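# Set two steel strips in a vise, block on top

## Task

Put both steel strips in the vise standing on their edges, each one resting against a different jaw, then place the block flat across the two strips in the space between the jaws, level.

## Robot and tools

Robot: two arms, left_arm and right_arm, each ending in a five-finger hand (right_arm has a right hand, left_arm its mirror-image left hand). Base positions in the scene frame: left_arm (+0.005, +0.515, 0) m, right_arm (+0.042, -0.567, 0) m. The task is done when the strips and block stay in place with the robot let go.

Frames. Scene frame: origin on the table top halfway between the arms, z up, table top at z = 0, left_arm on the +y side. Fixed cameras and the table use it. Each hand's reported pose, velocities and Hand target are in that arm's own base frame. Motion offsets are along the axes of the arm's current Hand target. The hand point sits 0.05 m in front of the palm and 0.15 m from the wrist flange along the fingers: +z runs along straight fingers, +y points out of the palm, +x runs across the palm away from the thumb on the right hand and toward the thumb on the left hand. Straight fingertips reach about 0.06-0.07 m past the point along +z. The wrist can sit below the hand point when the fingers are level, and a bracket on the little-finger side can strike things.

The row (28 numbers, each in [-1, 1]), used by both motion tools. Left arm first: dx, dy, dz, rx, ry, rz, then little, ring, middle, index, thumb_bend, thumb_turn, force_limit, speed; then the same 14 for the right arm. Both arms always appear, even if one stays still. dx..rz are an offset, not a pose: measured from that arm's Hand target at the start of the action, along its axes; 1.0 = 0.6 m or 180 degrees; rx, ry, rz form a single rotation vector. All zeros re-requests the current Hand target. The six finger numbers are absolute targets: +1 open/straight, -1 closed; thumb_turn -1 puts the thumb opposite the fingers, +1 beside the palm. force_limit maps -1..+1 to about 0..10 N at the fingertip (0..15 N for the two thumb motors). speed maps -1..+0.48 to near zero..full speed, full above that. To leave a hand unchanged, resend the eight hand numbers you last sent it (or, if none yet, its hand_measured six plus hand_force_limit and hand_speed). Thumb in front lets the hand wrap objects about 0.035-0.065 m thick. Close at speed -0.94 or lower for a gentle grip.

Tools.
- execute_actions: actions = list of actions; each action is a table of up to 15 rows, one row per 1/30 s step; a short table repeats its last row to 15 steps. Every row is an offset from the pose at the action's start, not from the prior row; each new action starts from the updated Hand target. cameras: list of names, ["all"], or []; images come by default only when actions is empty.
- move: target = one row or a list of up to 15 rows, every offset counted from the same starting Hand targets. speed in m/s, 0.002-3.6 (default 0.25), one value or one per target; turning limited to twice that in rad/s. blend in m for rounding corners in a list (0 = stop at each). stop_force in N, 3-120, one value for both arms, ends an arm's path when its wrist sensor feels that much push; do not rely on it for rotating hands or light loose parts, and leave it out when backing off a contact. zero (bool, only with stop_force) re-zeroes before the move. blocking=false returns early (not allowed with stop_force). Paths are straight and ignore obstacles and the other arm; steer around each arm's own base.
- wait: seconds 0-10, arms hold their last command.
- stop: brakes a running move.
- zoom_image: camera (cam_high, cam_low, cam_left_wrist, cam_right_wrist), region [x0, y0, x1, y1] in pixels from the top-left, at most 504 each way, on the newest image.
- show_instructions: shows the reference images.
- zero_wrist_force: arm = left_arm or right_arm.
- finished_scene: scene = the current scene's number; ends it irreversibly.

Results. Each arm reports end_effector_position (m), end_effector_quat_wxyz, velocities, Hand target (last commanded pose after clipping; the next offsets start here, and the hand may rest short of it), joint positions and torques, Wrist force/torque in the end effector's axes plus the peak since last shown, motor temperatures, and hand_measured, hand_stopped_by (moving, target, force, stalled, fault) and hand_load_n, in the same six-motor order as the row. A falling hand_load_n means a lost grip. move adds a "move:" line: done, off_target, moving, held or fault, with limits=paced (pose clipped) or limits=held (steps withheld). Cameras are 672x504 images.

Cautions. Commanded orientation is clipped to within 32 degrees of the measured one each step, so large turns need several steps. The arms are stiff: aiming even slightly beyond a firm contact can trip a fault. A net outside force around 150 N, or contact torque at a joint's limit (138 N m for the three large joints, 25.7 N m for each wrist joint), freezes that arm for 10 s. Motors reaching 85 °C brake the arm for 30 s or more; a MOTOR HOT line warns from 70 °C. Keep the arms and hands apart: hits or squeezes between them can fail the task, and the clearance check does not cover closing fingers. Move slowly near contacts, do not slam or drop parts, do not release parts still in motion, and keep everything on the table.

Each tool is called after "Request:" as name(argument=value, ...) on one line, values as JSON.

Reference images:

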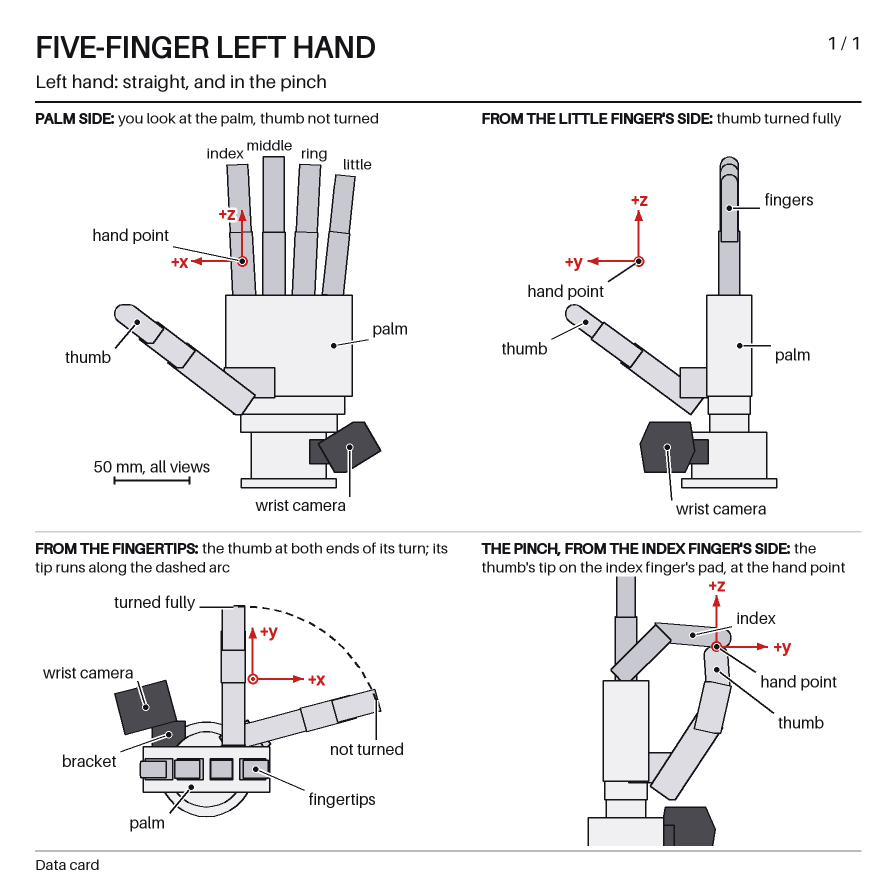

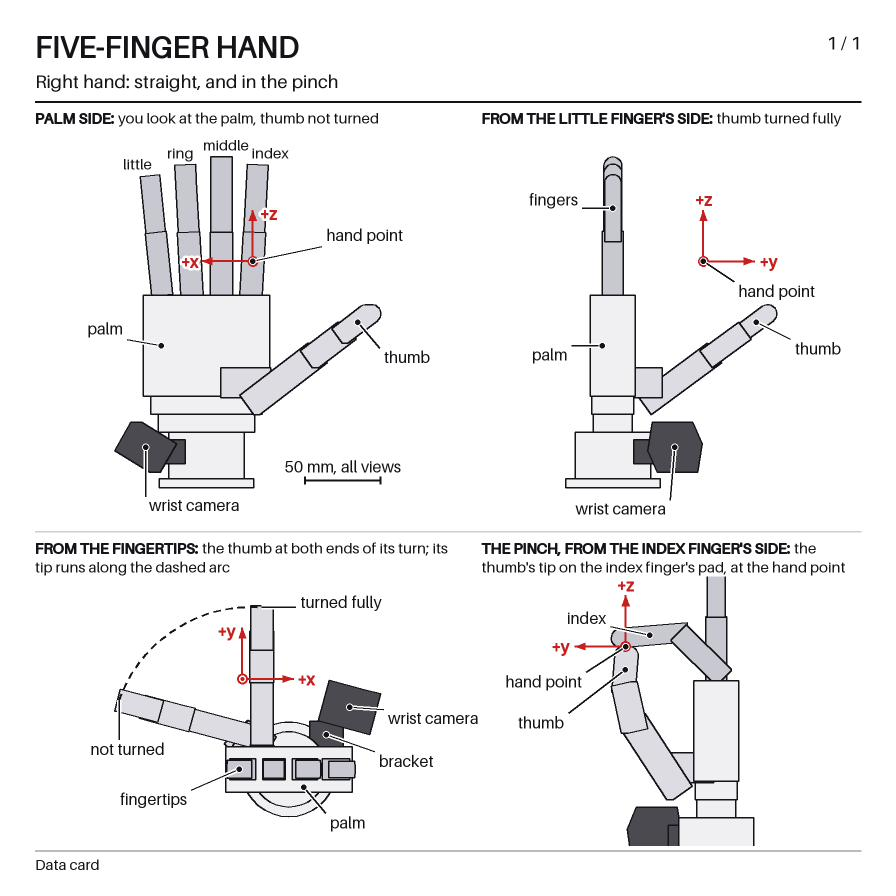

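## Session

Request:
execute_actions(actions=[], cameras=["all"])

Scene clock: 0.00 s.
left_arm: end_effector_position=(+0.2677, +0.1288, +0.4776) hand_measured=(+1.000, +1.000, +1.000, +1.000, +1.000, +1.000) hand_load_n=(+0.0, +0.0, +0.0, +0.0, -0.5, +0.0) hand_stopped_by=(target, target, target, target, target, target) hand_force_limit=0.00 hand_speed=-0.80 end_effector_quat_wxyz=(+0.019, +0.897, +0.442, -0.010) | right_arm: end_effector_position=(+0.2544, -0.1244, +0.4860) hand_measured=(+1.000, +1.000, +1.000, +1.000, +1.000, +1.000) hand_load_n=(+0.0, +0.0, +0.0, +0.0, +0.0, +0.0) hand_stopped_by=(target, target, target, target, target, target) hand_force_limit=0.00 hand_speed=-0.80 end_effector_quat_wxyz=(-0.012, +0.429, +0.903, -0.009)
Joint positions: left_arm=[4.345 -1.446 -1.334 1.168 -1.556 1.858] | right_arm=[-1.204 -1.719 1.313 1.981 1.599 -1.887]
Joint velocities: within noise
Joint torques (N m): no reading
Motor temperatures (°C): left_arm=[35 35 38 44 40 40] | right_arm=[33 39 35 37 39 44]
Wrist force (N): no reading
Wrist torque (N m): no reading
Wrist force, peak (N): no reading
Hand target: left_arm +0.2677, +0.1288, +0.4776; +0.019, +0.897, +0.442, -0.010 | right_arm +0.2544, -0.1244, +0.4860; -0.012, +0.429, +0.903, -0.009
camera_calibration:
cam_left_wrist: T_world_to_cam=[[-0.567437, 0.822939, -0.028035, 0.060707], [0.66649, 0.479022, 0.571253, -0.522006], [0.483536, 0.305465, -0.820295, 0.333451], [0, 0, 0, 1]] pos_world=[0.221123, 0.0982362, 0.573428]
cam_right_wrist: T_world_to_cam=[[0.567363, 0.823419, -0.00896577, -0.039685], [0.665593, -0.452151, 0.593756, -0.532493], [0.484856, -0.342842, -0.804596, 0.334913], [0, 0, 0, 1]] pos_world=[0.214555, -0.0932671, 0.585285]

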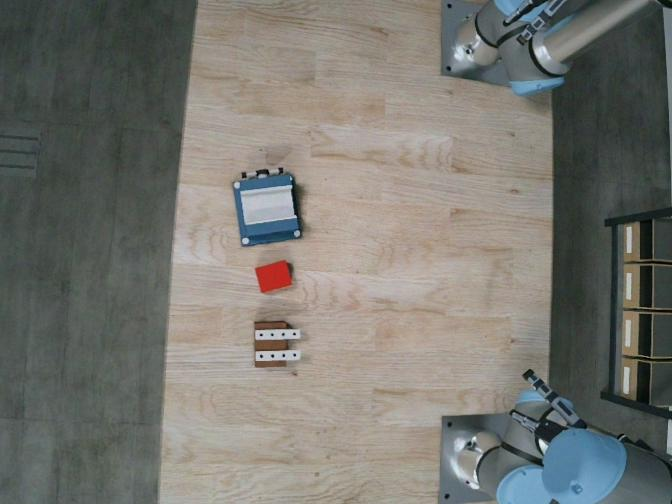

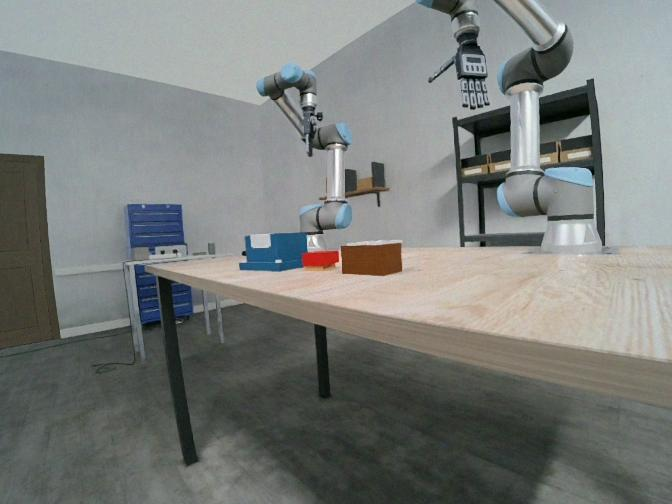

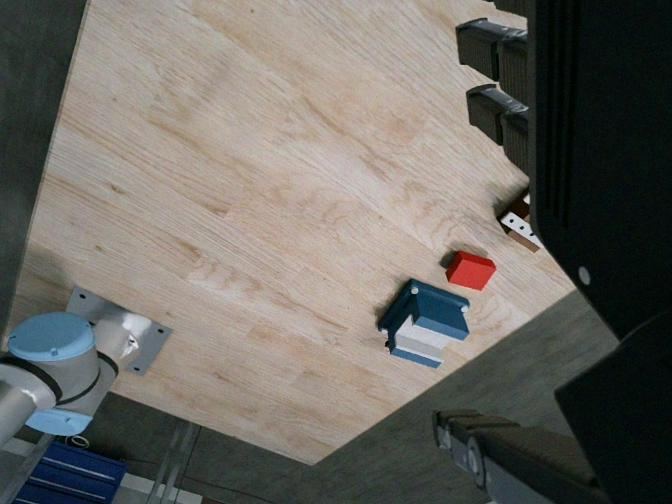

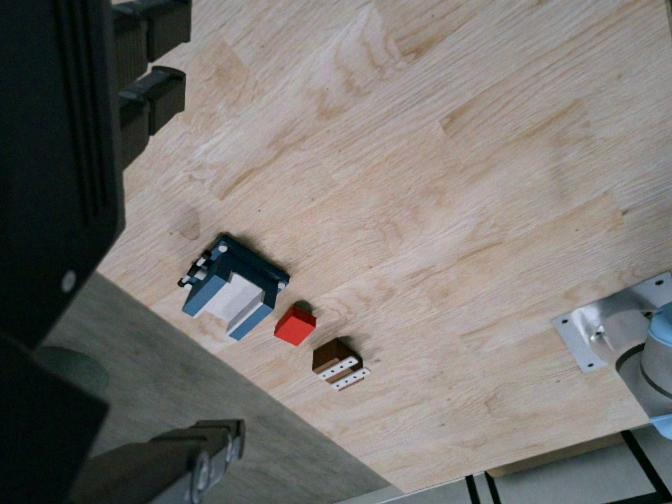

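Request:
zoom_image(camera="cam_high", region=[220, 155, 320, 255])

Request:
zoom_image(camera="cam_high", region=[230, 250, 330, 350])

Request:
zoom_image(camera="cam_high", region=[230, 300, 330, 400])

Request:
zoom_image(camera="cam_right_wrist", region=[170, 225, 380, 400])

Request:
zoom_image(camera="cam_low", region=[220, 215, 430, 295])

Request:
zoom_image(camera="cam_left_wrist", region=[360, 180, 580, 380])

Scaled by 5.040 from the camera's 672x504 image, which has a finer 960x720 frame.

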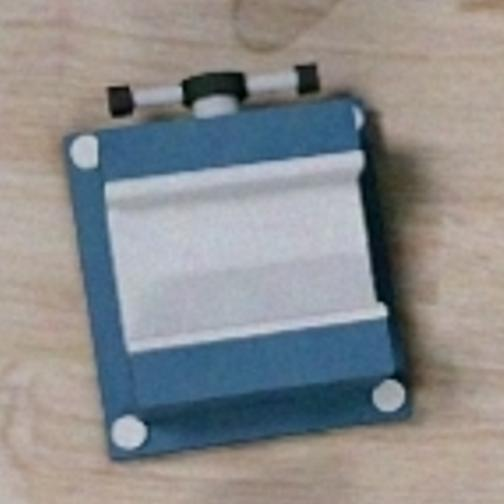

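Scaled by 5.040 from the camera's 672x504 image, which has a finer 960x720 frame.

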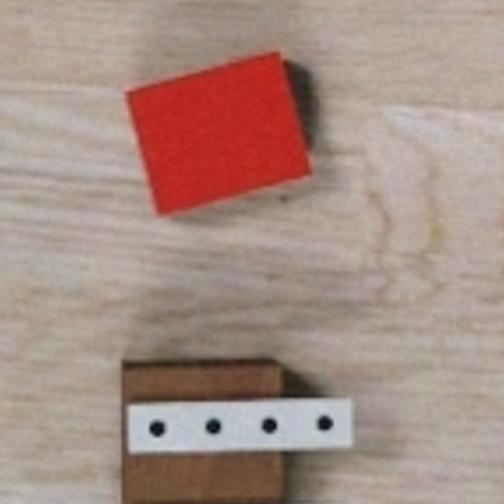

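Scaled by 5.040 from the camera's 672x504 image, which has a finer 960x720 frame.

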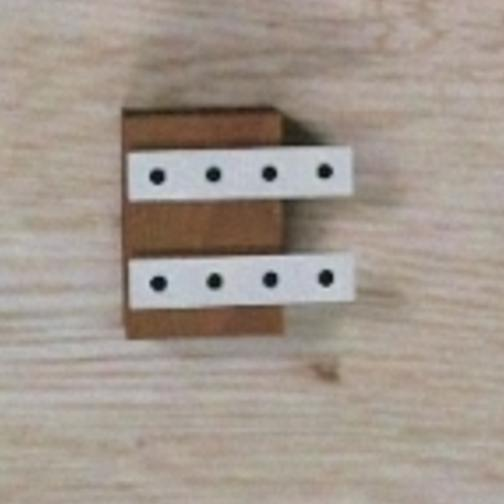

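Scaled by 2.400 from the camera's 672x504 image, which has a finer 960x720 frame.

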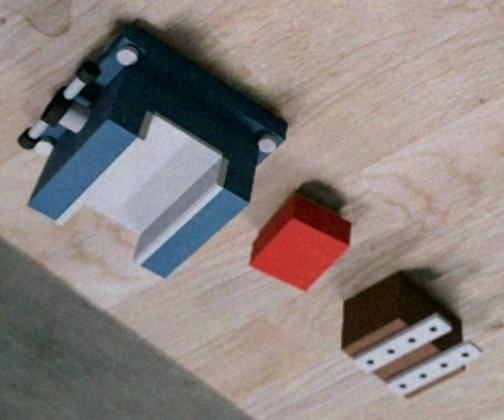

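Scaled by 2.400 from the camera's 672x504 image, which has a finer 960x720 frame.

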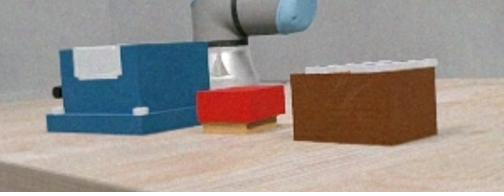

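Scaled by 2.291 from the camera's 672x504 image, which has a finer 960x720 frame.

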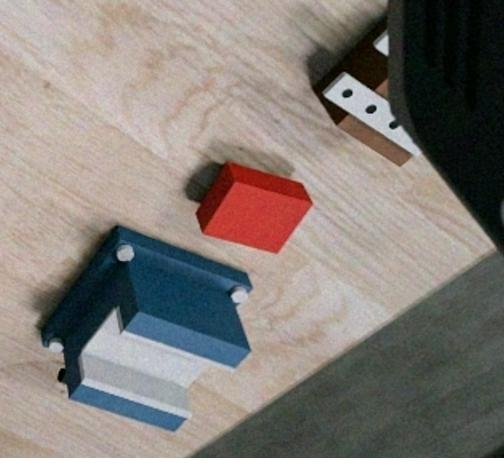

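Request:
move(target=[0.5772,-0.1758,0.4063,-0.0084,0.015,-0.7237,1,1,1,1,1,1,0,-0.8,0,0,0,0,0,0,1,1,1,1,1,1,0,-0.8], speed=0.3, cameras=["cam_left_wrist"])

Scene clock: 115.40 s.
left_arm: end_effector_position=(+0.3947, +0.4568, +0.2192) hand_measured=(+1.000, +1.000, +1.000, +1.000, +1.000, +1.000) hand_load_n=(+0.0, +0.0, +0.0, +0.0, +0.0, +0.0) hand_stopped_by=(target, target, target, target, target, target) hand_force_limit=0.00 hand_speed=-0.80 end_effector_quat_wxyz=(+0.000, -0.024, +1.000, +0.000) | right_arm: end_effector_position=(+0.2544, -0.1244, +0.4860) hand_measured=(+1.000, +1.000, +1.000, +1.000, +1.000, +1.000) hand_load_n=(+0.0, +0.0, +0.0, +0.0, +0.0, +0.0) hand_stopped_by=(target, target, target, target, target, target) hand_force_limit=0.00 hand_speed=-0.80 end_effector_quat_wxyz=(-0.012, +0.429, +0.903, -0.009)
Joint positions: left_arm=[4.121 -2.282 -0.899 1.609 -1.57 -0.64] | right_arm=[-1.204 -1.719 1.313 1.981 1.599 -1.887]
Joint torques (N m): left_arm=[-2.2 43.94 24.94 0.1 1.13 -2.66] | right_arm=[-1.13 -11.84 -17.82 2.9 -0.1 -0.04]
Wrist force (N): left_arm=[0.2 0.0 -0.2] | right_arm=[0.0 0.0 -0.1]
Wrist torque (N m): left_arm=[0.01 -0.02 0.04] | right_arm=[0.02 0.01 0.00]
Wrist force, peak (N): left_arm=[-0.6 0.8 0.4] | right_arm=[0.2 -0.2 0.2]
Hand target: left_arm +0.3948, +0.4568, +0.2192; +0.000, -0.024, +1.000, +0.000 | right_arm +0.2544, -0.1244, +0.4860; -0.012, +0.429, +0.903, -0.009
Off the commanded pose: left_arm 0.000 m, 0 deg | right_arm 0.000 m, 0 deg.
move: done
camera_calibration:
cam_left_wrist: T_world_to_cam=[[-0.26146, -0.965183, 0.00773263, 0.543795], [-0.776824, 0.215177, 0.591813, 0.0695385], [-0.572872, 0.148729, -0.806038, 0.445369], [0, 0, 0, 1]] pos_world=[0.451339, 0.44366, 0.313625]
Images, in order (width x height): cam_left_wrist 672x504.

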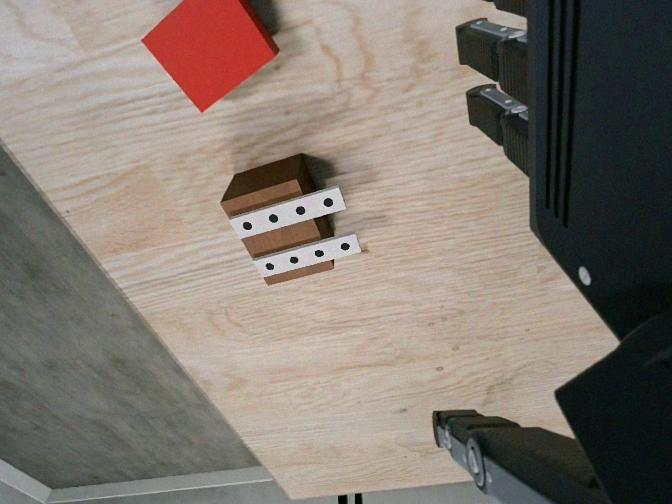

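Request:
zoom_image(camera="cam_left_wrist", region=[210, 140, 380, 300])

Request:
zoom_image(camera="cam_left_wrist", region=[130, 0, 300, 130])

Scaled by 2.965 from the camera's 672x504 image, which has a finer 960x720 frame.

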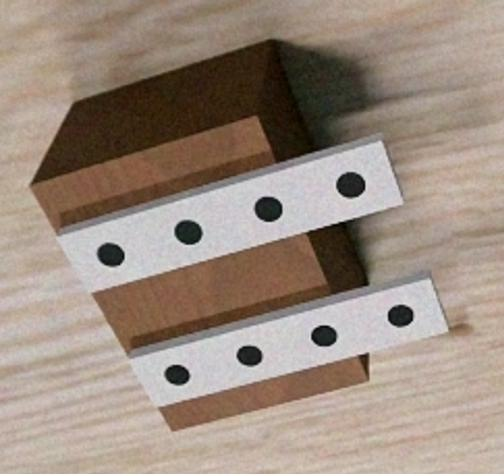

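Scaled by 2.965 from the camera's 672x504 image, which has a finer 960x720 frame.

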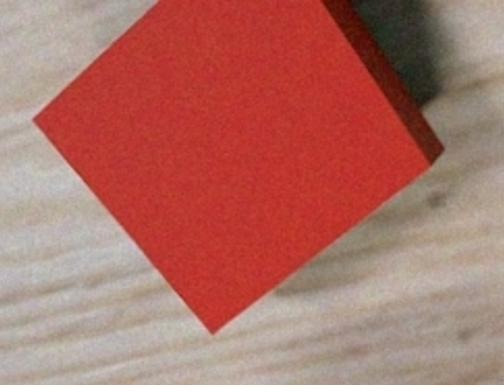

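Request:
move(target=[[0.1435,-0.0547,0.1153,0,0,0,0,0,0,0,1,-1,0,0,0,0,0,0,0,0,1,1,1,1,1,1,0,-0.8],[0.1435,-0.0547,0.2587,0,0,0,0,0,0,0,1,-1,0,0,0,0,0,0,0,0,1,1,1,1,1,1,0,-0.8]], speed=0.2, blend=[0.03,0], cameras=["cam_left_wrist","cam_low","cam_high"])

Scene clock: 207.03 s.
left_arm: end_effector_position=(+0.3104, +0.4198, +0.0641) hand_measured=(+0.000, +0.000, +0.000, +0.000, +1.000, -1.000) hand_load_n=(+0.0, +0.0, +0.0, +0.0, +0.0, +0.0) hand_stopped_by=(target, target, target, target, target, target) hand_force_limit=0.00 hand_speed=0.00 end_effector_quat_wxyz=(+0.000, -0.024, +1.000, +0.000) | right_arm: end_effector_position=(+0.2544, -0.1244, +0.4860) hand_measured=(+1.000, +1.000, +1.000, +1.000, +1.000, +1.000) hand_load_n=(+0.0, +0.0, +0.0, +0.0, +0.0, +0.0) hand_stopped_by=(target, target, target, target, target, target) hand_force_limit=0.00 hand_speed=-0.80 end_effector_quat_wxyz=(-0.012, +0.429, +0.903, -0.009)
Joint positions: left_arm=[4.222 -2.176 -1.494 2.099 -1.57 -0.539] | right_arm=[-1.204 -1.719 1.313 1.981 1.599 -1.887]
Joint torques (N m): left_arm=[-5.92 37.23 17.29 -0.54 0.84 -2.8] | right_arm=[-1.12 -12.51 -17.08 2.98 -0.19 -0.3]
Wrist force (N): left_arm=[0.2 0.2 -0.1] | right_arm=[-0.1 0.2 0.1]
Wrist torque (N m): left_arm=[0.04 -0.02 0.08] | right_arm=[0.01 0.01 0.00]
Wrist force, peak (N): left_arm=[-0.6 -0.1 1.7] | right_arm=[0.0 0.2 0.3]
Hand target: left_arm +0.3104, +0.4198, +0.0640; +0.000, -0.024, +1.000, +0.000 | right_arm +0.2544, -0.1244, +0.4860; -0.012, +0.429, +0.903, -0.009
Off the commanded pose: left_arm 0.000 m, 0 deg | right_arm 0.000 m, 0 deg.
move: done
camera_calibration:
cam_left_wrist: T_world_to_cam=[[-0.261101, -0.965281, 0.00766433, 0.487162], [-0.777017, 0.214875, 0.59167, 0.104021], [-0.572774, 0.14853, -0.806144, 0.277625], [0, 0, 0, 1]] pos_world=[0.367041, 0.406661, 0.158526]
Images, in order (width x height): cam_high 672x504, cam_low 672x504, cam_left_wrist 672x504.

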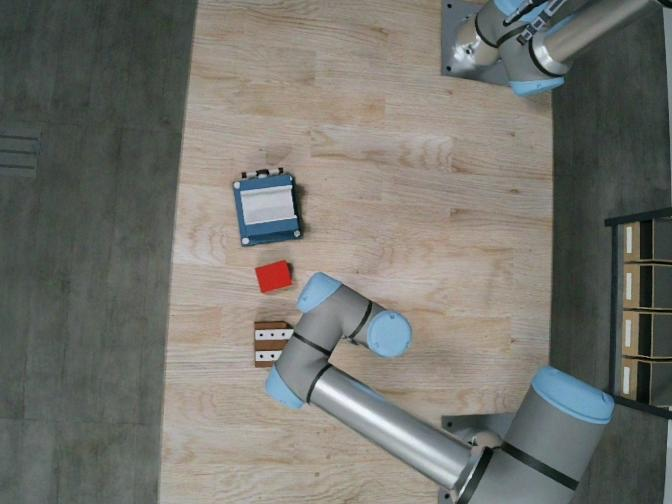

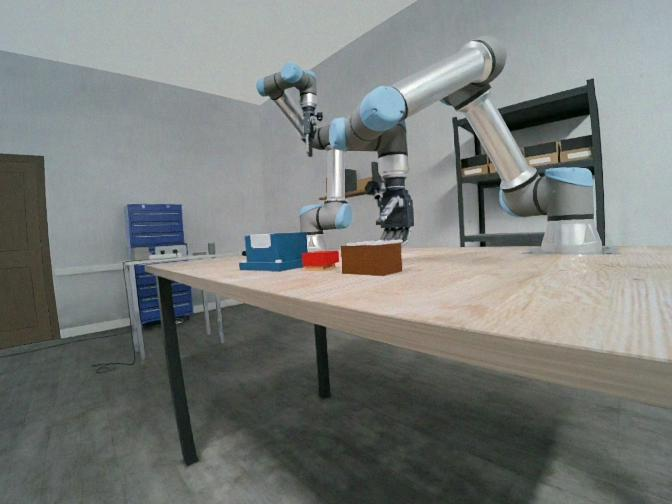

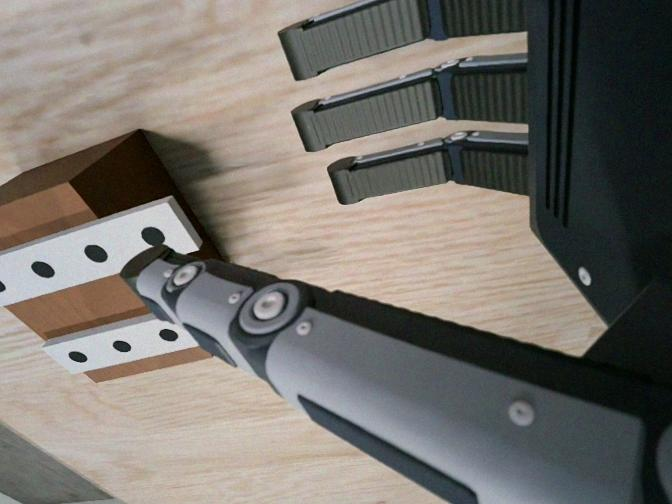

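Request:
zoom_image(camera="cam_low", region=[330, 180, 430, 280])

Request:
zoom_image(camera="cam_left_wrist", region=[80, 100, 380, 300])

Scaled by 5.040 from the camera's 672x504 image, which has a finer 960x720 frame.

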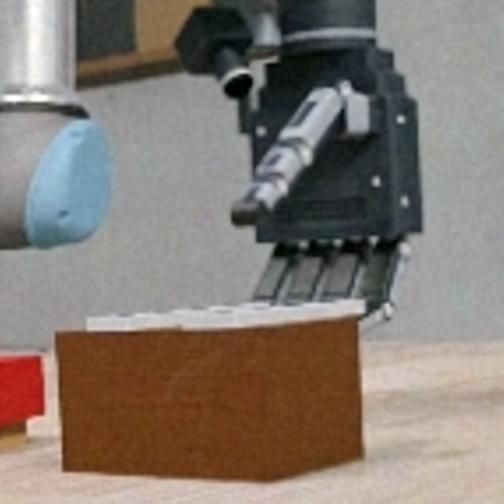

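Scaled by 1.680 from the camera's 672x504 image, which has a finer 960x720 frame.

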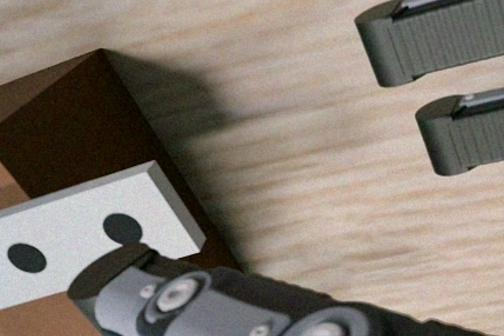

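Request:
move(target=[[0.0033,0,0.0117,0,0,0,0,0,0,0,1,-1,0,0,0,0,0,0,0,0,1,1,1,1,1,1,0,-0.8],[0.0033,0.1165,0.0117,0,0,0,0,0,0,0,1,-1,0,0,0,0,0,0,0,0,1,1,1,1,1,1,0,-0.8]], speed=0.08, blend=[0.005,0], stop_force=5, cameras=["cam_left_wrist","cam_low"])

Request:
zoom_image(camera="cam_low", region=[330, 180, 430, 280])

Scene clock: 245.77 s.
left_arm: end_effector_position=(+0.3051, +0.4895, +0.0569) hand_measured=(+0.000, +0.000, +0.000, +0.000, +1.000, -1.000) hand_load_n=(+0.0, +0.0, +0.0, +0.0, +0.0, +0.0) hand_stopped_by=(target, target, target, target, target, target) hand_force_limit=0.00 hand_speed=0.00 end_effector_quat_wxyz=(+0.000, -0.024, +1.000, +0.000) | right_arm: end_effector_position=(+0.2544, -0.1244, +0.4860) hand_measured=(+1.000, +1.000, +1.000, +1.000, +1.000, +1.000) hand_load_n=(+0.0, +0.0, +0.0, +0.0, +0.0, +0.0) hand_stopped_by=(target, target, target, target, target, target) hand_force_limit=0.00 hand_speed=-0.80 end_effector_quat_wxyz=(-0.012, +0.429, +0.903, -0.009)
Joint positions: left_arm=[4.292 -2.291 -1.313 2.032 -1.57 -0.469] | right_arm=[-1.204 -1.719 1.313 1.981 1.599 -1.887]
Joint torques (N m): left_arm=[-5.62 45.71 22.52 0.11 -0.53 -2.82] | right_arm=[0.24 -12.02 -17.08 3.37 -0.39 0.16]
Wrist force (N): left_arm=[0.1 0.0 -0.3] | right_arm=[0.0 0.0 0.2]
Wrist torque (N m): left_arm=[0.05 0.00 0.11] | right_arm=[-0.02 0.00 0.00]
Wrist force, peak (N): left_arm=[-0.5 -0.3 -0.8] | right_arm=[0.0 0.2 -0.2]
Hand target: left_arm +0.3051, +0.4895, +0.0569; +0.000, -0.024, +1.000, +0.000 | right_arm +0.2544, -0.1244, +0.4860; -0.012, +0.429, +0.903, -0.009
Off the commanded pose: left_arm 0.000 m, 0 deg | right_arm 0.000 m, 0 deg.
move: done; blend cut to 0.0036 m at target 1
camera_calibration:
cam_left_wrist: T_world_to_cam=[[-0.261085, -0.965285, 0.00768511, 0.553176], [-0.776973, 0.214862, 0.591732, 0.0890674], [-0.572842, 0.148521, -0.806098, 0.258381], [0, 0, 0, 1]] pos_world=[0.361641, 0.476461, 0.151325]
Images, in order (width x height): cam_low 672x504, cam_left_wrist 672x504.

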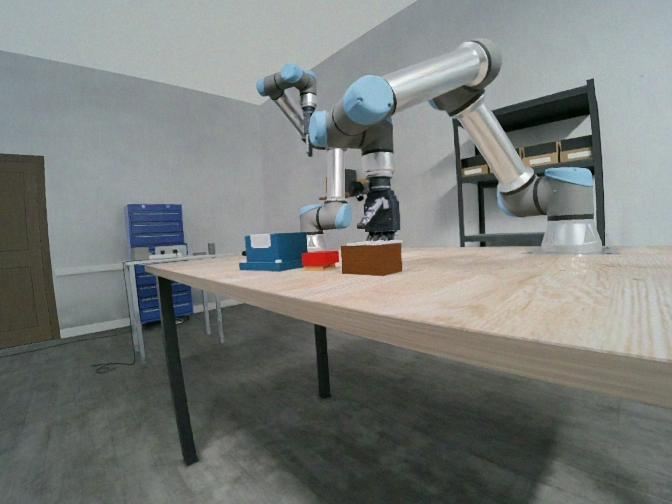

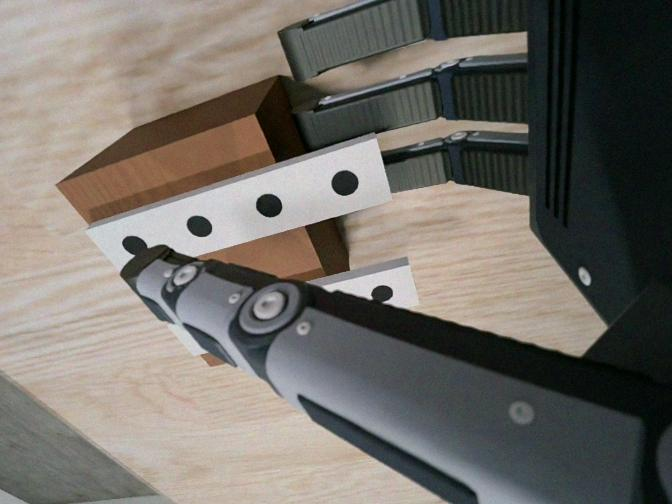

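Scaled by 5.040 from the camera's 672x504 image, which has a finer 960x720 frame.

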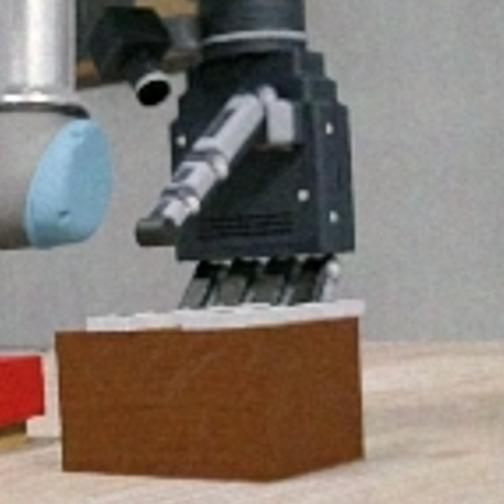

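Request:
move(target=[0,0,0,0,0,0,0,0,-0.6,-0.6,1,-1,0,-0.94,0,0,0,0,0,0,1,1,1,1,1,1,0,-0.8], cameras=["cam_left_wrist"])

Scene clock: 252.20 s.
left_arm: end_effector_position=(+0.3051, +0.4895, +0.0569) hand_measured=(+0.000, +0.000, -0.600, -0.600, +1.000, -1.000) hand_load_n=(+0.0, +0.0, +0.5, +0.0, +0.0, +0.0) hand_stopped_by=(target, target, target, target, target, target) hand_force_limit=0.00 hand_speed=-0.94 end_effector_quat_wxyz=(+0.000, -0.024, +1.000, +0.000) | right_arm: end_effector_position=(+0.2544, -0.1244, +0.4860) hand_measured=(+1.000, +1.000, +1.000, +1.000, +1.000, +1.000) hand_load_n=(+0.0, +0.0, -0.5, -0.5, +0.0, -0.5) hand_stopped_by=(target, target, target, target, target, target) hand_force_limit=0.00 hand_speed=-0.80 end_effector_quat_wxyz=(-0.012, +0.429, +0.903, -0.009)
Joint positions: left_arm=[4.292 -2.291 -1.313 2.032 -1.57 -0.469] | right_arm=[-1.204 -1.719 1.313 1.981 1.599 -1.887]
Joint torques (N m): left_arm=[-5.65 42.99 26.13 -0.61 1.48 -2.03] | right_arm=[-0.02 -13.34 -19.2 3.62 -0.59 0.01]
Wrist force (N): left_arm=[-0.1 -0.2 0.2] | right_arm=[0.0 -0.2 0.0]
Wrist torque (N m): left_arm=[0.03 0.04 0.11] | right_arm=[-0.03 0.01 0.00]
Wrist force, peak (N): left_arm=[0.1 0.2 -0.9] | right_arm=[0.0 -0.3 0.2]
Hand target: left_arm +0.3051, +0.4895, +0.0569; +0.000, -0.024, +1.000, +0.000 | right_arm +0.2544, -0.1244, +0.4860; -0.012, +0.429, +0.903, -0.009
Off the commanded pose: left_arm 0.000 m, 0 deg | right_arm 0.000 m, 0 deg.
move: done
camera_calibration:
cam_left_wrist: T_world_to_cam=[[-0.261156, -0.965267, 0.00758639, 0.553235], [-0.777005, 0.214871, 0.591687, 0.0891595], [-0.572766, 0.148628, -0.806132, 0.258366], [0, 0, 0, 1]] pos_world=[0.361741, 0.476461, 0.151325]
Images, in order (width x height): cam_left_wrist 672x504.

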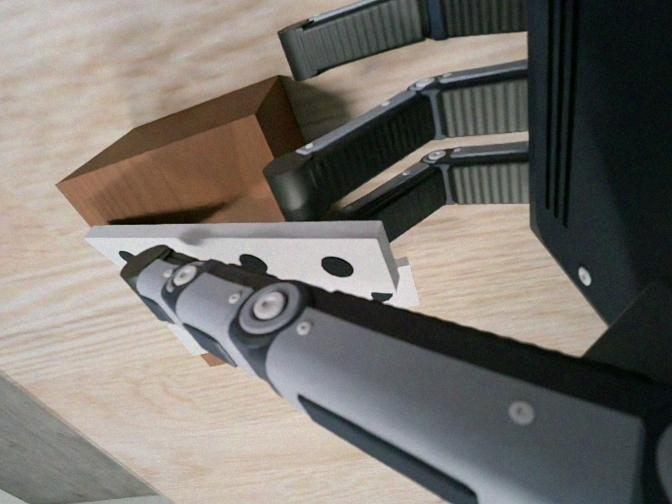

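Request:
zoom_image(camera="cam_left_wrist", region=[80, 130, 430, 370])

Request:
execute_actions(actions=[], cameras=["cam_low"])

Request:
zoom_image(camera="cam_low", region=[330, 200, 410, 280])

Scaled by 1.440 from the camera's 672x504 image, which has a finer 960x720 frame.

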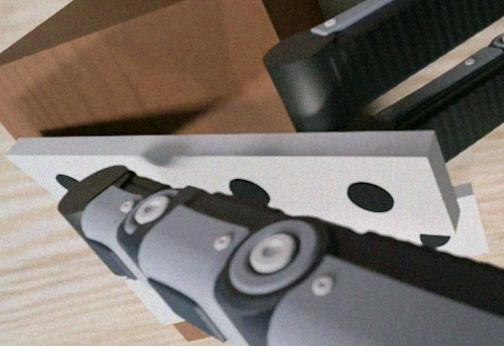

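Scene clock: 256.33 s.
left_arm: end_effector_position=(+0.3051, +0.4895, +0.0569) hand_measured=(+0.000, +0.000, -0.600, -0.600, +1.000, -1.000) hand_load_n=(+0.0, +0.5, +0.5, +0.0, +0.0, +0.0) hand_stopped_by=(target, target, target, target, target, target) hand_force_limit=0.00 hand_speed=-0.94 end_effector_quat_wxyz=(+0.000, -0.024, +1.000, +0.000) | right_arm: end_effector_position=(+0.2544, -0.1244, +0.4860) hand_measured=(+1.000, +1.000, +1.000, +1.000, +1.000, +1.000) hand_load_n=(+0.5, +0.0, +0.0, +0.0, +0.0, +0.0) hand_stopped_by=(target, target, target, target, target, target) hand_force_limit=0.00 hand_speed=-0.80 end_effector_quat_wxyz=(-0.012, +0.429, +0.903, -0.009)
Joint positions: left_arm=[4.292 -2.291 -1.313 2.032 -1.57 -0.469] | right_arm=[-1.204 -1.719 1.313 1.981 1.599 -1.887]
Joint velocities: within noise
Joint torques (N m): left_arm=[-5.41 43.18 26.21 -1.02 2.25 -1.71] | right_arm=[-0.45 -11.75 -16.85 3.7 -0.8 -0.07]
Motor temperatures (°C): left_arm=[35 36 38 44 40 40] | right_arm=[33 38 35 37 39 44]
Wrist force (N): left_arm=[-0.2 0.0 -0.1] | right_arm=[-0.1 0.1 0.0]
Wrist torque (N m): left_arm=[0.07 0.04 0.09] | right_arm=[0.01 0.01 0.00]
Wrist force, peak (N): left_arm=[-0.1 -0.5 0.0] | right_arm=[0.1 -0.1 0.2]
Hand target: left_arm +0.3051, +0.4895, +0.0569; +0.000, -0.024, +1.000, +0.000 | right_arm +0.2544, -0.1244, +0.4860; -0.012, +0.429, +0.903, -0.009
Off the commanded pose: left_arm 0.000 m, 0 deg | right_arm 0.000 m, 0 deg.
Images, in order (width x height): cam_low 672x504.

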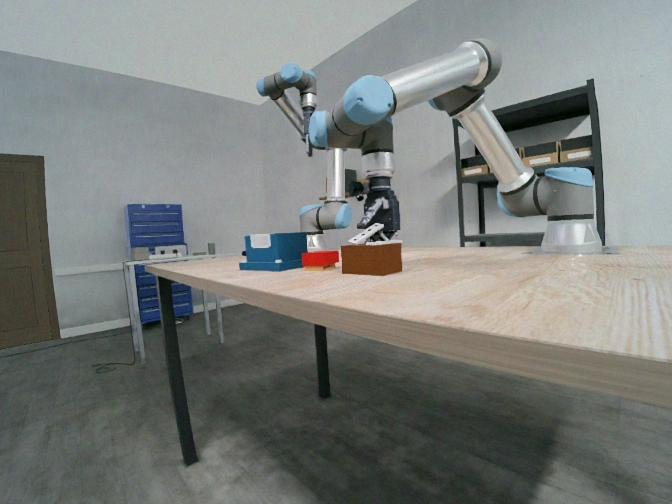

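Scaled by 6.300 from the camera's 672x504 image, which has a finer 960x720 frame.

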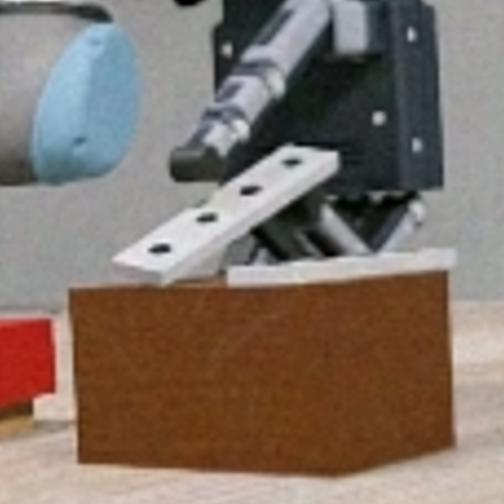

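Request:
move(target=[0,0,0,0,0,0,0,0,0,0,1,-1,0,-0.9,0,0,0,0,0,0,1,1,1,1,1,1,0,-0.8], cameras=["cam_left_wrist"])

Request:
zoom_image(camera="cam_left_wrist", region=[80, 60, 430, 370])

Scene clock: 276.17 s.
left_arm: end_effector_position=(+0.3051, +0.4895, +0.0569) hand_measured=(+0.000, +0.000, +0.000, +0.000, +1.000, -1.000) hand_load_n=(+0.0, +0.0, +0.0, +0.0, +0.0, +0.5) hand_stopped_by=(target, target, target, target, target, target) hand_force_limit=0.00 hand_speed=-0.90 end_effector_quat_wxyz=(+0.000, -0.024, +1.000, +0.000) | right_arm: end_effector_position=(+0.2544, -0.1244, +0.4860) hand_measured=(+1.000, +1.000, +1.000, +1.000, +1.000, +1.000) hand_load_n=(+0.0, +0.0, +0.0, +0.0, +0.0, +0.0) hand_stopped_by=(target, target, target, target, target, target) hand_force_limit=0.00 hand_speed=-0.80 end_effector_quat_wxyz=(-0.012, +0.429, +0.903, -0.009)
Joint positions: left_arm=[4.292 -2.291 -1.313 2.032 -1.57 -0.469] | right_arm=[-1.204 -1.719 1.313 1.981 1.599 -1.887]
Joint torques (N m): left_arm=[-4.55 43.56 26.26 -1.83 2.16 -1.1] | right_arm=[0.22 -13.91 -17.54 3.81 -0.8 0.15]
Wrist force (N): left_arm=[-0.1 0.0 -0.5] | right_arm=[-0.1 0.1 0.2]
Wrist torque (N m): left_arm=[0.06 0.03 0.10] | right_arm=[0.00 0.01 0.00]
Wrist force, peak (N): left_arm=[0.1 0.0 -0.6] | right_arm=[0.1 0.2 0.3]
Hand target: left_arm +0.3051, +0.4895, +0.0569; +0.000, -0.024, +1.000, +0.000 | right_arm +0.2544, -0.1244, +0.4860; -0.012, +0.429, +0.903, -0.009
Off the commanded pose: left_arm 0.000 m, 0 deg | right_arm 0.000 m, 0 deg.
move: done
camera_calibration:
cam_left_wrist: T_world_to_cam=[[-0.261156, -0.965267, 0.00758639, 0.553235], [-0.777005, 0.214871, 0.591687, 0.0891595], [-0.572766, 0.148628, -0.806132, 0.258366], [0, 0, 0, 1]] pos_world=[0.361741, 0.476461, 0.151325]
Images, in order (width x height): cam_left_wrist 672x504.

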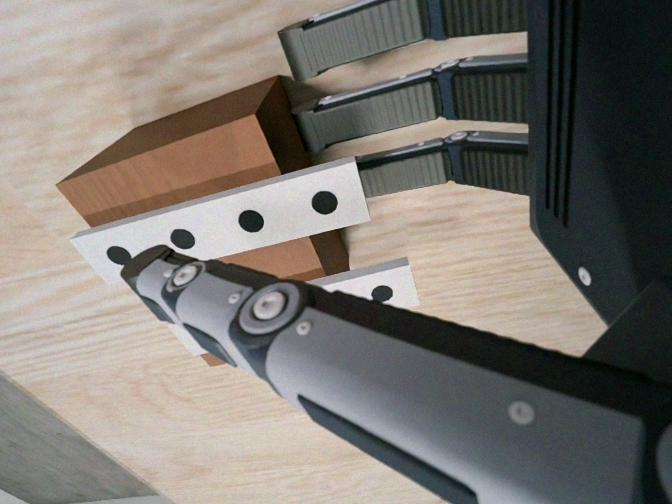

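Scaled by 1.440 from the camera's 672x504 image, which has a finer 960x720 frame.

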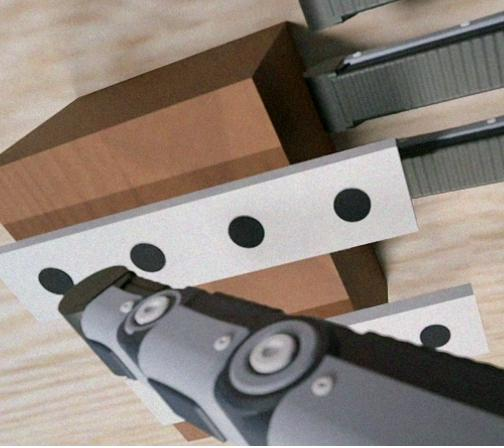

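Request:
move(target=[0.0083,0.0055,0,0,0,0.0156,0,0,0,0,1,-1,0,-0.9,0,0,0,0,0,0,1,1,1,1,1,1,0,-0.8], speed=0.05, stop_force=4)

Request:
move(target=[0,0,0,0,0,0,0,0,0,0,0.2,-1,-0.6,-0.8,0,0,0,0,0,0,1,1,1,1,1,1,0,-0.8], cameras=["cam_left_wrist","cam_low"])

Request:
zoom_image(camera="cam_low", region=[330, 200, 410, 280])

Scene clock: 298.17 s.
left_arm: end_effector_position=(+0.2999, +0.4926, +0.0569) hand_measured=(+0.000, +0.000, +0.000, +0.000, +1.000, -1.000) hand_load_n=(+0.0, +0.0, +0.0, +0.0, +0.0, +0.0) hand_stopped_by=(target, target, target, target, target, target) hand_force_limit=0.00 hand_speed=-0.90 end_effector_quat_wxyz=(+0.000, +0.000, +1.000, +0.000) | right_arm: end_effector_position=(+0.2544, -0.1244, +0.4860) hand_measured=(+1.000, +1.000, +1.000, +1.000, +1.000, +1.000) hand_load_n=(+0.0, +0.0, +0.0, +0.0, +0.0, +0.0) hand_stopped_by=(target, target, target, target, target, target) hand_force_limit=0.00 hand_speed=-0.80 end_effector_quat_wxyz=(-0.012, +0.429, +0.903, -0.009)
Joint positions: left_arm=[4.307 -2.283 -1.328 2.039 -1.57 -0.405] | right_arm=[-1.204 -1.719 1.313 1.981 1.599 -1.887]
Joint torques (N m): left_arm=[-6.38 42.32 27.78 -4.19 -0.07 -0.47] | right_arm=[0.01 -12 -19.74 4.21 -0.95 -0.11]
Wrist force (N): left_arm=[-0.1 -0.1 -0.2] | right_arm=[0.0 -0.1 0.0]
Wrist torque (N m): left_arm=[0.04 0.04 0.13] | right_arm=[-0.01 0.00 0.00]
Wrist force, peak (N): left_arm=[-0.1 -0.1 -0.8] | right_arm=[-0.1 0.1 0.3]
Hand target: left_arm +0.2999, +0.4926, +0.0569; +0.000, +0.000, +1.000, +0.000 | right_arm +0.2544, -0.1244, +0.4860; -0.012, +0.429, +0.903, -0.009
Off the commanded pose: left_arm 0.000 m, 0 deg | right_arm 0.000 m, 0 deg.
move: done

Scene clock: 301.23 s.
left_arm: end_effector_position=(+0.2999, +0.4926, +0.0569) hand_measured=(+0.000, +0.000, +0.000, +0.000, +0.202, -1.000) hand_load_n=(+0.0, +0.0, +0.5, +0.0, +1.5, +0.0) hand_stopped_by=(target, target, target, target, target, target) hand_force_limit=-0.60 hand_speed=-0.80 end_effector_quat_wxyz=(+0.000, +0.000, +1.000, +0.000) | right_arm: end_effector_position=(+0.2544, -0.1244, +0.4860) hand_measured=(+1.000, +1.000, +1.000, +1.000, +1.000, +1.000) hand_load_n=(+0.0, +0.0, +0.0, +0.0, +0.0, +0.0) hand_stopped_by=(target, target, target, target, target, target) hand_force_limit=0.00 hand_speed=-0.80 end_effector_quat_wxyz=(-0.012, +0.429, +0.903, -0.009)
Joint positions: left_arm=[4.307 -2.283 -1.328 2.039 -1.57 -0.404] | right_arm=[-1.204 -1.719 1.313 1.981 1.599 -1.887]
Joint torques (N m): left_arm=[-5.91 42.07 26.25 -4.12 -0.96 2.26] | right_arm=[-0.64 -11.76 -19.04 4.03 -0.95 -0.12]
Wrist force (N): left_arm=[0.0 0.8 -1.9] | right_arm=[-0.2 0.1 0.0]
Wrist torque (N m): left_arm=[0.06 -0.01 0.13] | right_arm=[0.02 0.03 0.00]
Wrist force, peak (N): left_arm=[-0.1 0.9 -2.0] | right_arm=[-0.1 -0.1 0.3]
Hand target: left_arm +0.2999, +0.4926, +0.0569; +0.000, +0.000, +1.000, +0.000 | right_arm +0.2544, -0.1244, +0.4860; -0.012, +0.429, +0.903, -0.009
Off the commanded pose: left_arm 0.000 m, 0 deg | right_arm 0.000 m, 0 deg.
move: done
camera_calibration:
cam_left_wrist: T_world_to_cam=[[-0.30816, -0.951304, 0.00759841, 0.561982], [-0.765544, 0.252712, 0.591674, 0.0624141], [-0.564782, 0.176514, -0.806141, 0.238822], [0, 0, 0, 1]] pos_world=[0.355844, 0.476688, 0.151326]
Images, in order (width x height): cam_low 672x504, cam_left_wrist 672x504.

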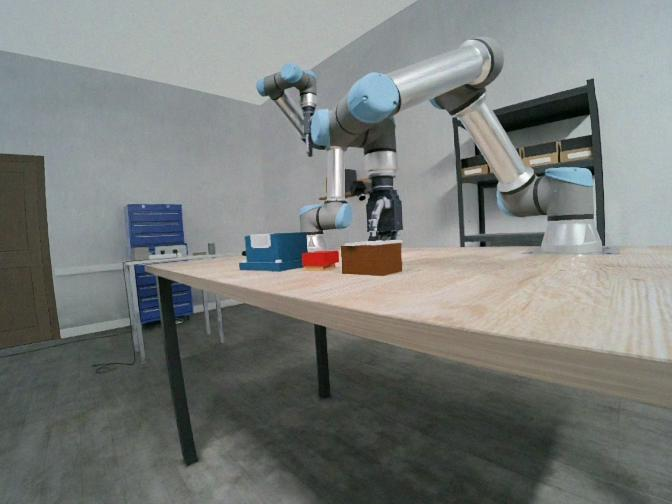

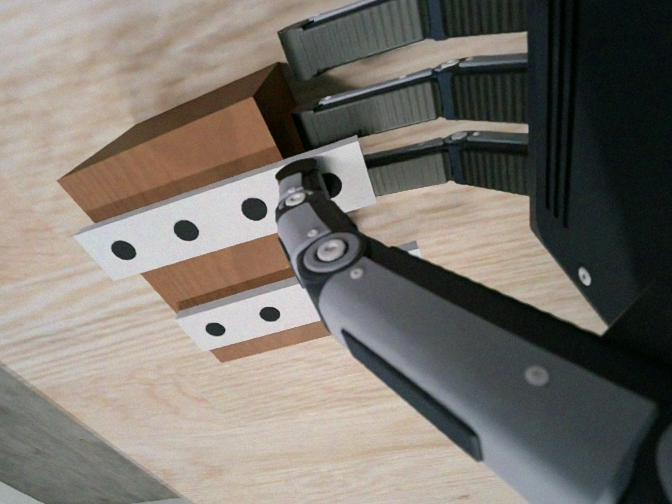

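Scaled by 6.300 from the camera's 672x504 image, which has a finer 960x720 frame.

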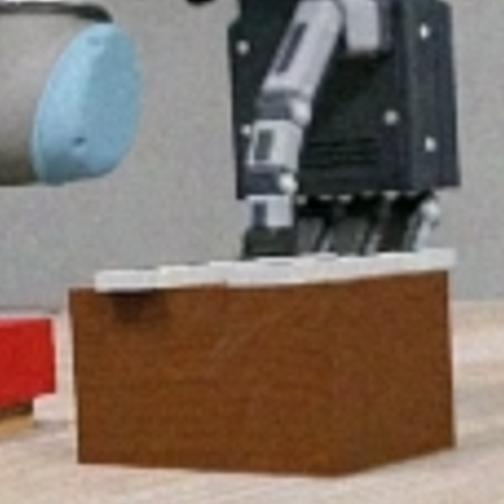

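Request:
move(target=[0,0,0,0,0,0,0,0,-0.6,-0.6,0.2,-1,0,-0.94,0,0,0,0,0,0,1,1,1,1,1,1,0,-0.8], cameras=["cam_left_wrist","cam_low"])

Request:
zoom_image(camera="cam_low", region=[330, 200, 410, 280])

Scene clock: 306.83 s.
left_arm: end_effector_position=(+0.3000, +0.4926, +0.0569) hand_measured=(+0.000, +0.000, -0.150, -0.196, +0.202, -1.000) hand_load_n=(+0.0, +0.0, +5.5, +6.0, +3.0, -0.5) hand_stopped_by=(target, target, force, force, target, target) hand_force_limit=0.00 hand_speed=-0.94 end_effector_quat_wxyz=(+0.000, +0.000, +1.000, +0.000) | right_arm: end_effector_position=(+0.2544, -0.1244, +0.4860) hand_measured=(+1.000, +1.000, +1.000, +1.000, +1.000, +1.000) hand_load_n=(+0.0, +0.0, +0.0, +0.0, +0.0, +0.5) hand_stopped_by=(target, target, target, target, target, target) hand_force_limit=0.00 hand_speed=-0.80 end_effector_quat_wxyz=(-0.012, +0.429, +0.903, -0.009)
Joint positions: left_arm=[4.307 -2.283 -1.328 2.039 -1.57 -0.404] | right_arm=[-1.204 -1.719 1.313 1.981 1.599 -1.887]
Joint torques (N m): left_arm=[-3.72 43 18.96 -4.11 -1.55 2.2] | right_arm=[-0.23 -13.39 -18.42 4.48 -0.8 0.02]
Wrist force (N): left_arm=[0.1 -5.4 -0.8] | right_arm=[-0.1 -0.3 0.0]
Wrist torque (N m): left_arm=[-0.12 0.00 0.24] | right_arm=[-0.04 0.01 -0.01]
Wrist force, peak (N): left_arm=[0.1 -5.4 -0.8] | right_arm=[-0.3 0.0 -0.1]
Hand target: left_arm +0.2999, +0.4926, +0.0569; +0.000, +0.000, +1.000, +0.000 | right_arm +0.2544, -0.1244, +0.4860; -0.012, +0.429, +0.903, -0.009
Off the commanded pose: left_arm 0.000 m, 0 deg | right_arm 0.000 m, 0 deg.
move: done
camera_calibration:
cam_left_wrist: T_world_to_cam=[[-0.30816, -0.951304, 0.00759841, 0.561982], [-0.765544, 0.252712, 0.591674, 0.0624141], [-0.564782, 0.176514, -0.806141, 0.238822], [0, 0, 0, 1]] pos_world=[0.355844, 0.476688, 0.151326]
Images, in order (width x height): cam_low 672x504, cam_left_wrist 672x504.

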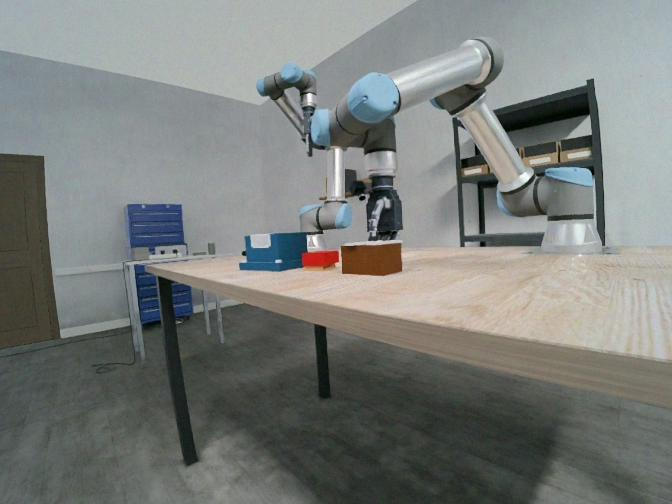

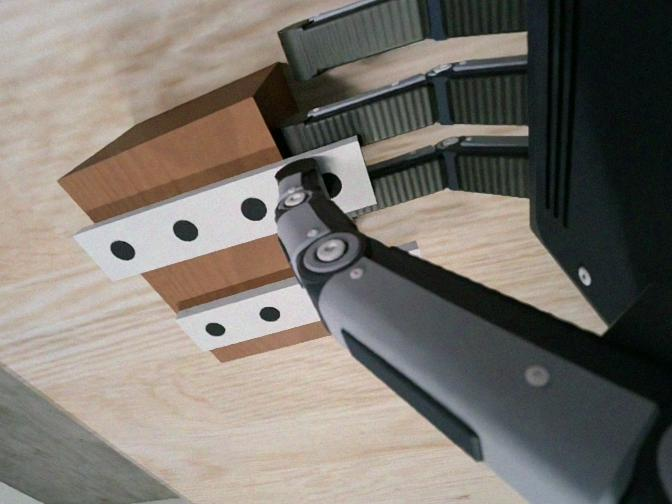

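Scaled by 6.300 from the camera's 672x504 image, which has a finer 960x720 frame.

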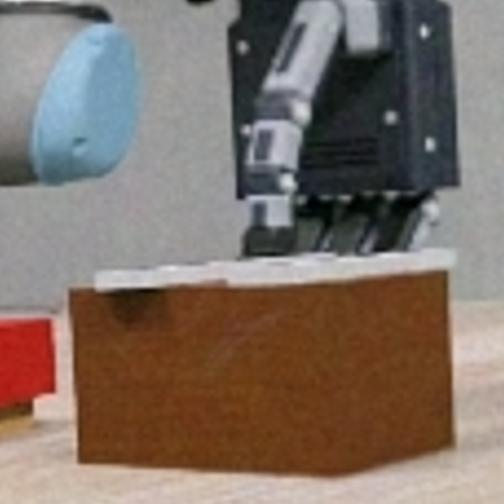

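Request:
move(target=[0,-0.005,0,0,0,0,0,0,-0.6,-0.6,0.2,-1,0,-0.94,0,0,0,0,0,0,1,1,1,1,1,1,0,-0.8], speed=0.03, cameras=["cam_left_wrist"])

Scene clock: 310.90 s.
left_arm: end_effector_position=(+0.2999, +0.4895, +0.0569) hand_measured=(+0.000, +0.000, -0.152, -0.196, +0.202, -1.000) hand_load_n=(+0.0, +0.0, +0.0, +5.5, +4.5, +0.0) hand_stopped_by=(target, target, force, force, target, target) hand_force_limit=0.00 hand_speed=-0.94 end_effector_quat_wxyz=(+0.000, +0.000, +1.000, +0.000) | right_arm: end_effector_position=(+0.2544, -0.1244, +0.4860) hand_measured=(+1.000, +1.000, +1.000, +1.000, +1.000, +1.000) hand_load_n=(+0.0, +0.0, +0.0, +0.0, +0.0, +0.0) hand_stopped_by=(target, target, target, target, target, target) hand_force_limit=0.00 hand_speed=-0.80 end_effector_quat_wxyz=(-0.012, +0.429, +0.903, -0.009)
Joint positions: left_arm=[4.305 -2.277 -1.337 2.043 -1.57 -0.407] | right_arm=[-1.204 -1.719 1.313 1.981 1.599 -1.887]
Joint torques (N m): left_arm=[-2.84 44.39 16.57 -1.09 -1.48 -2.18] | right_arm=[0.9 -13.55 -18.47 4.35 -0.88 -0.06]
Wrist force (N): left_arm=[0.1 0.4 -1.8] | right_arm=[-0.1 0.0 -0.1]
Wrist torque (N m): left_arm=[-0.04 -0.03 0.14] | right_arm=[0.00 0.02 0.00]
Wrist force, peak (N): left_arm=[0.1 -5.8 -0.5] | right_arm=[-0.2 0.0 0.3]
Hand target: left_arm +0.2999, +0.4896, +0.0569; +0.000, +0.000, +1.000, +0.000 | right_arm +0.2544, -0.1244, +0.4860; -0.012, +0.429, +0.903, -0.009
Off the commanded pose: left_arm 0.000 m, 0 deg | right_arm 0.000 m, 0 deg.
move: done
camera_calibration:
cam_left_wrist: T_world_to_cam=[[-0.30816, -0.951304, 0.00759841, 0.559128], [-0.765544, 0.252712, 0.591674, 0.0631723], [-0.564782, 0.176514, -0.806141, 0.239352], [0, 0, 0, 1]] pos_world=[0.355844, 0.473688, 0.151326]
Images, in order (width x height): cam_left_wrist 672x504.

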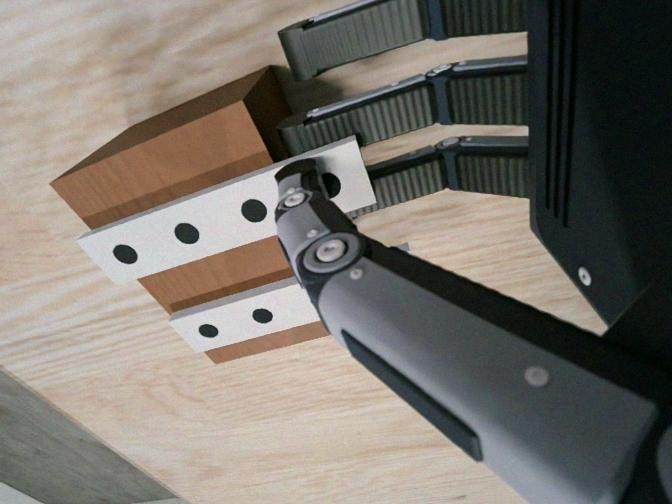

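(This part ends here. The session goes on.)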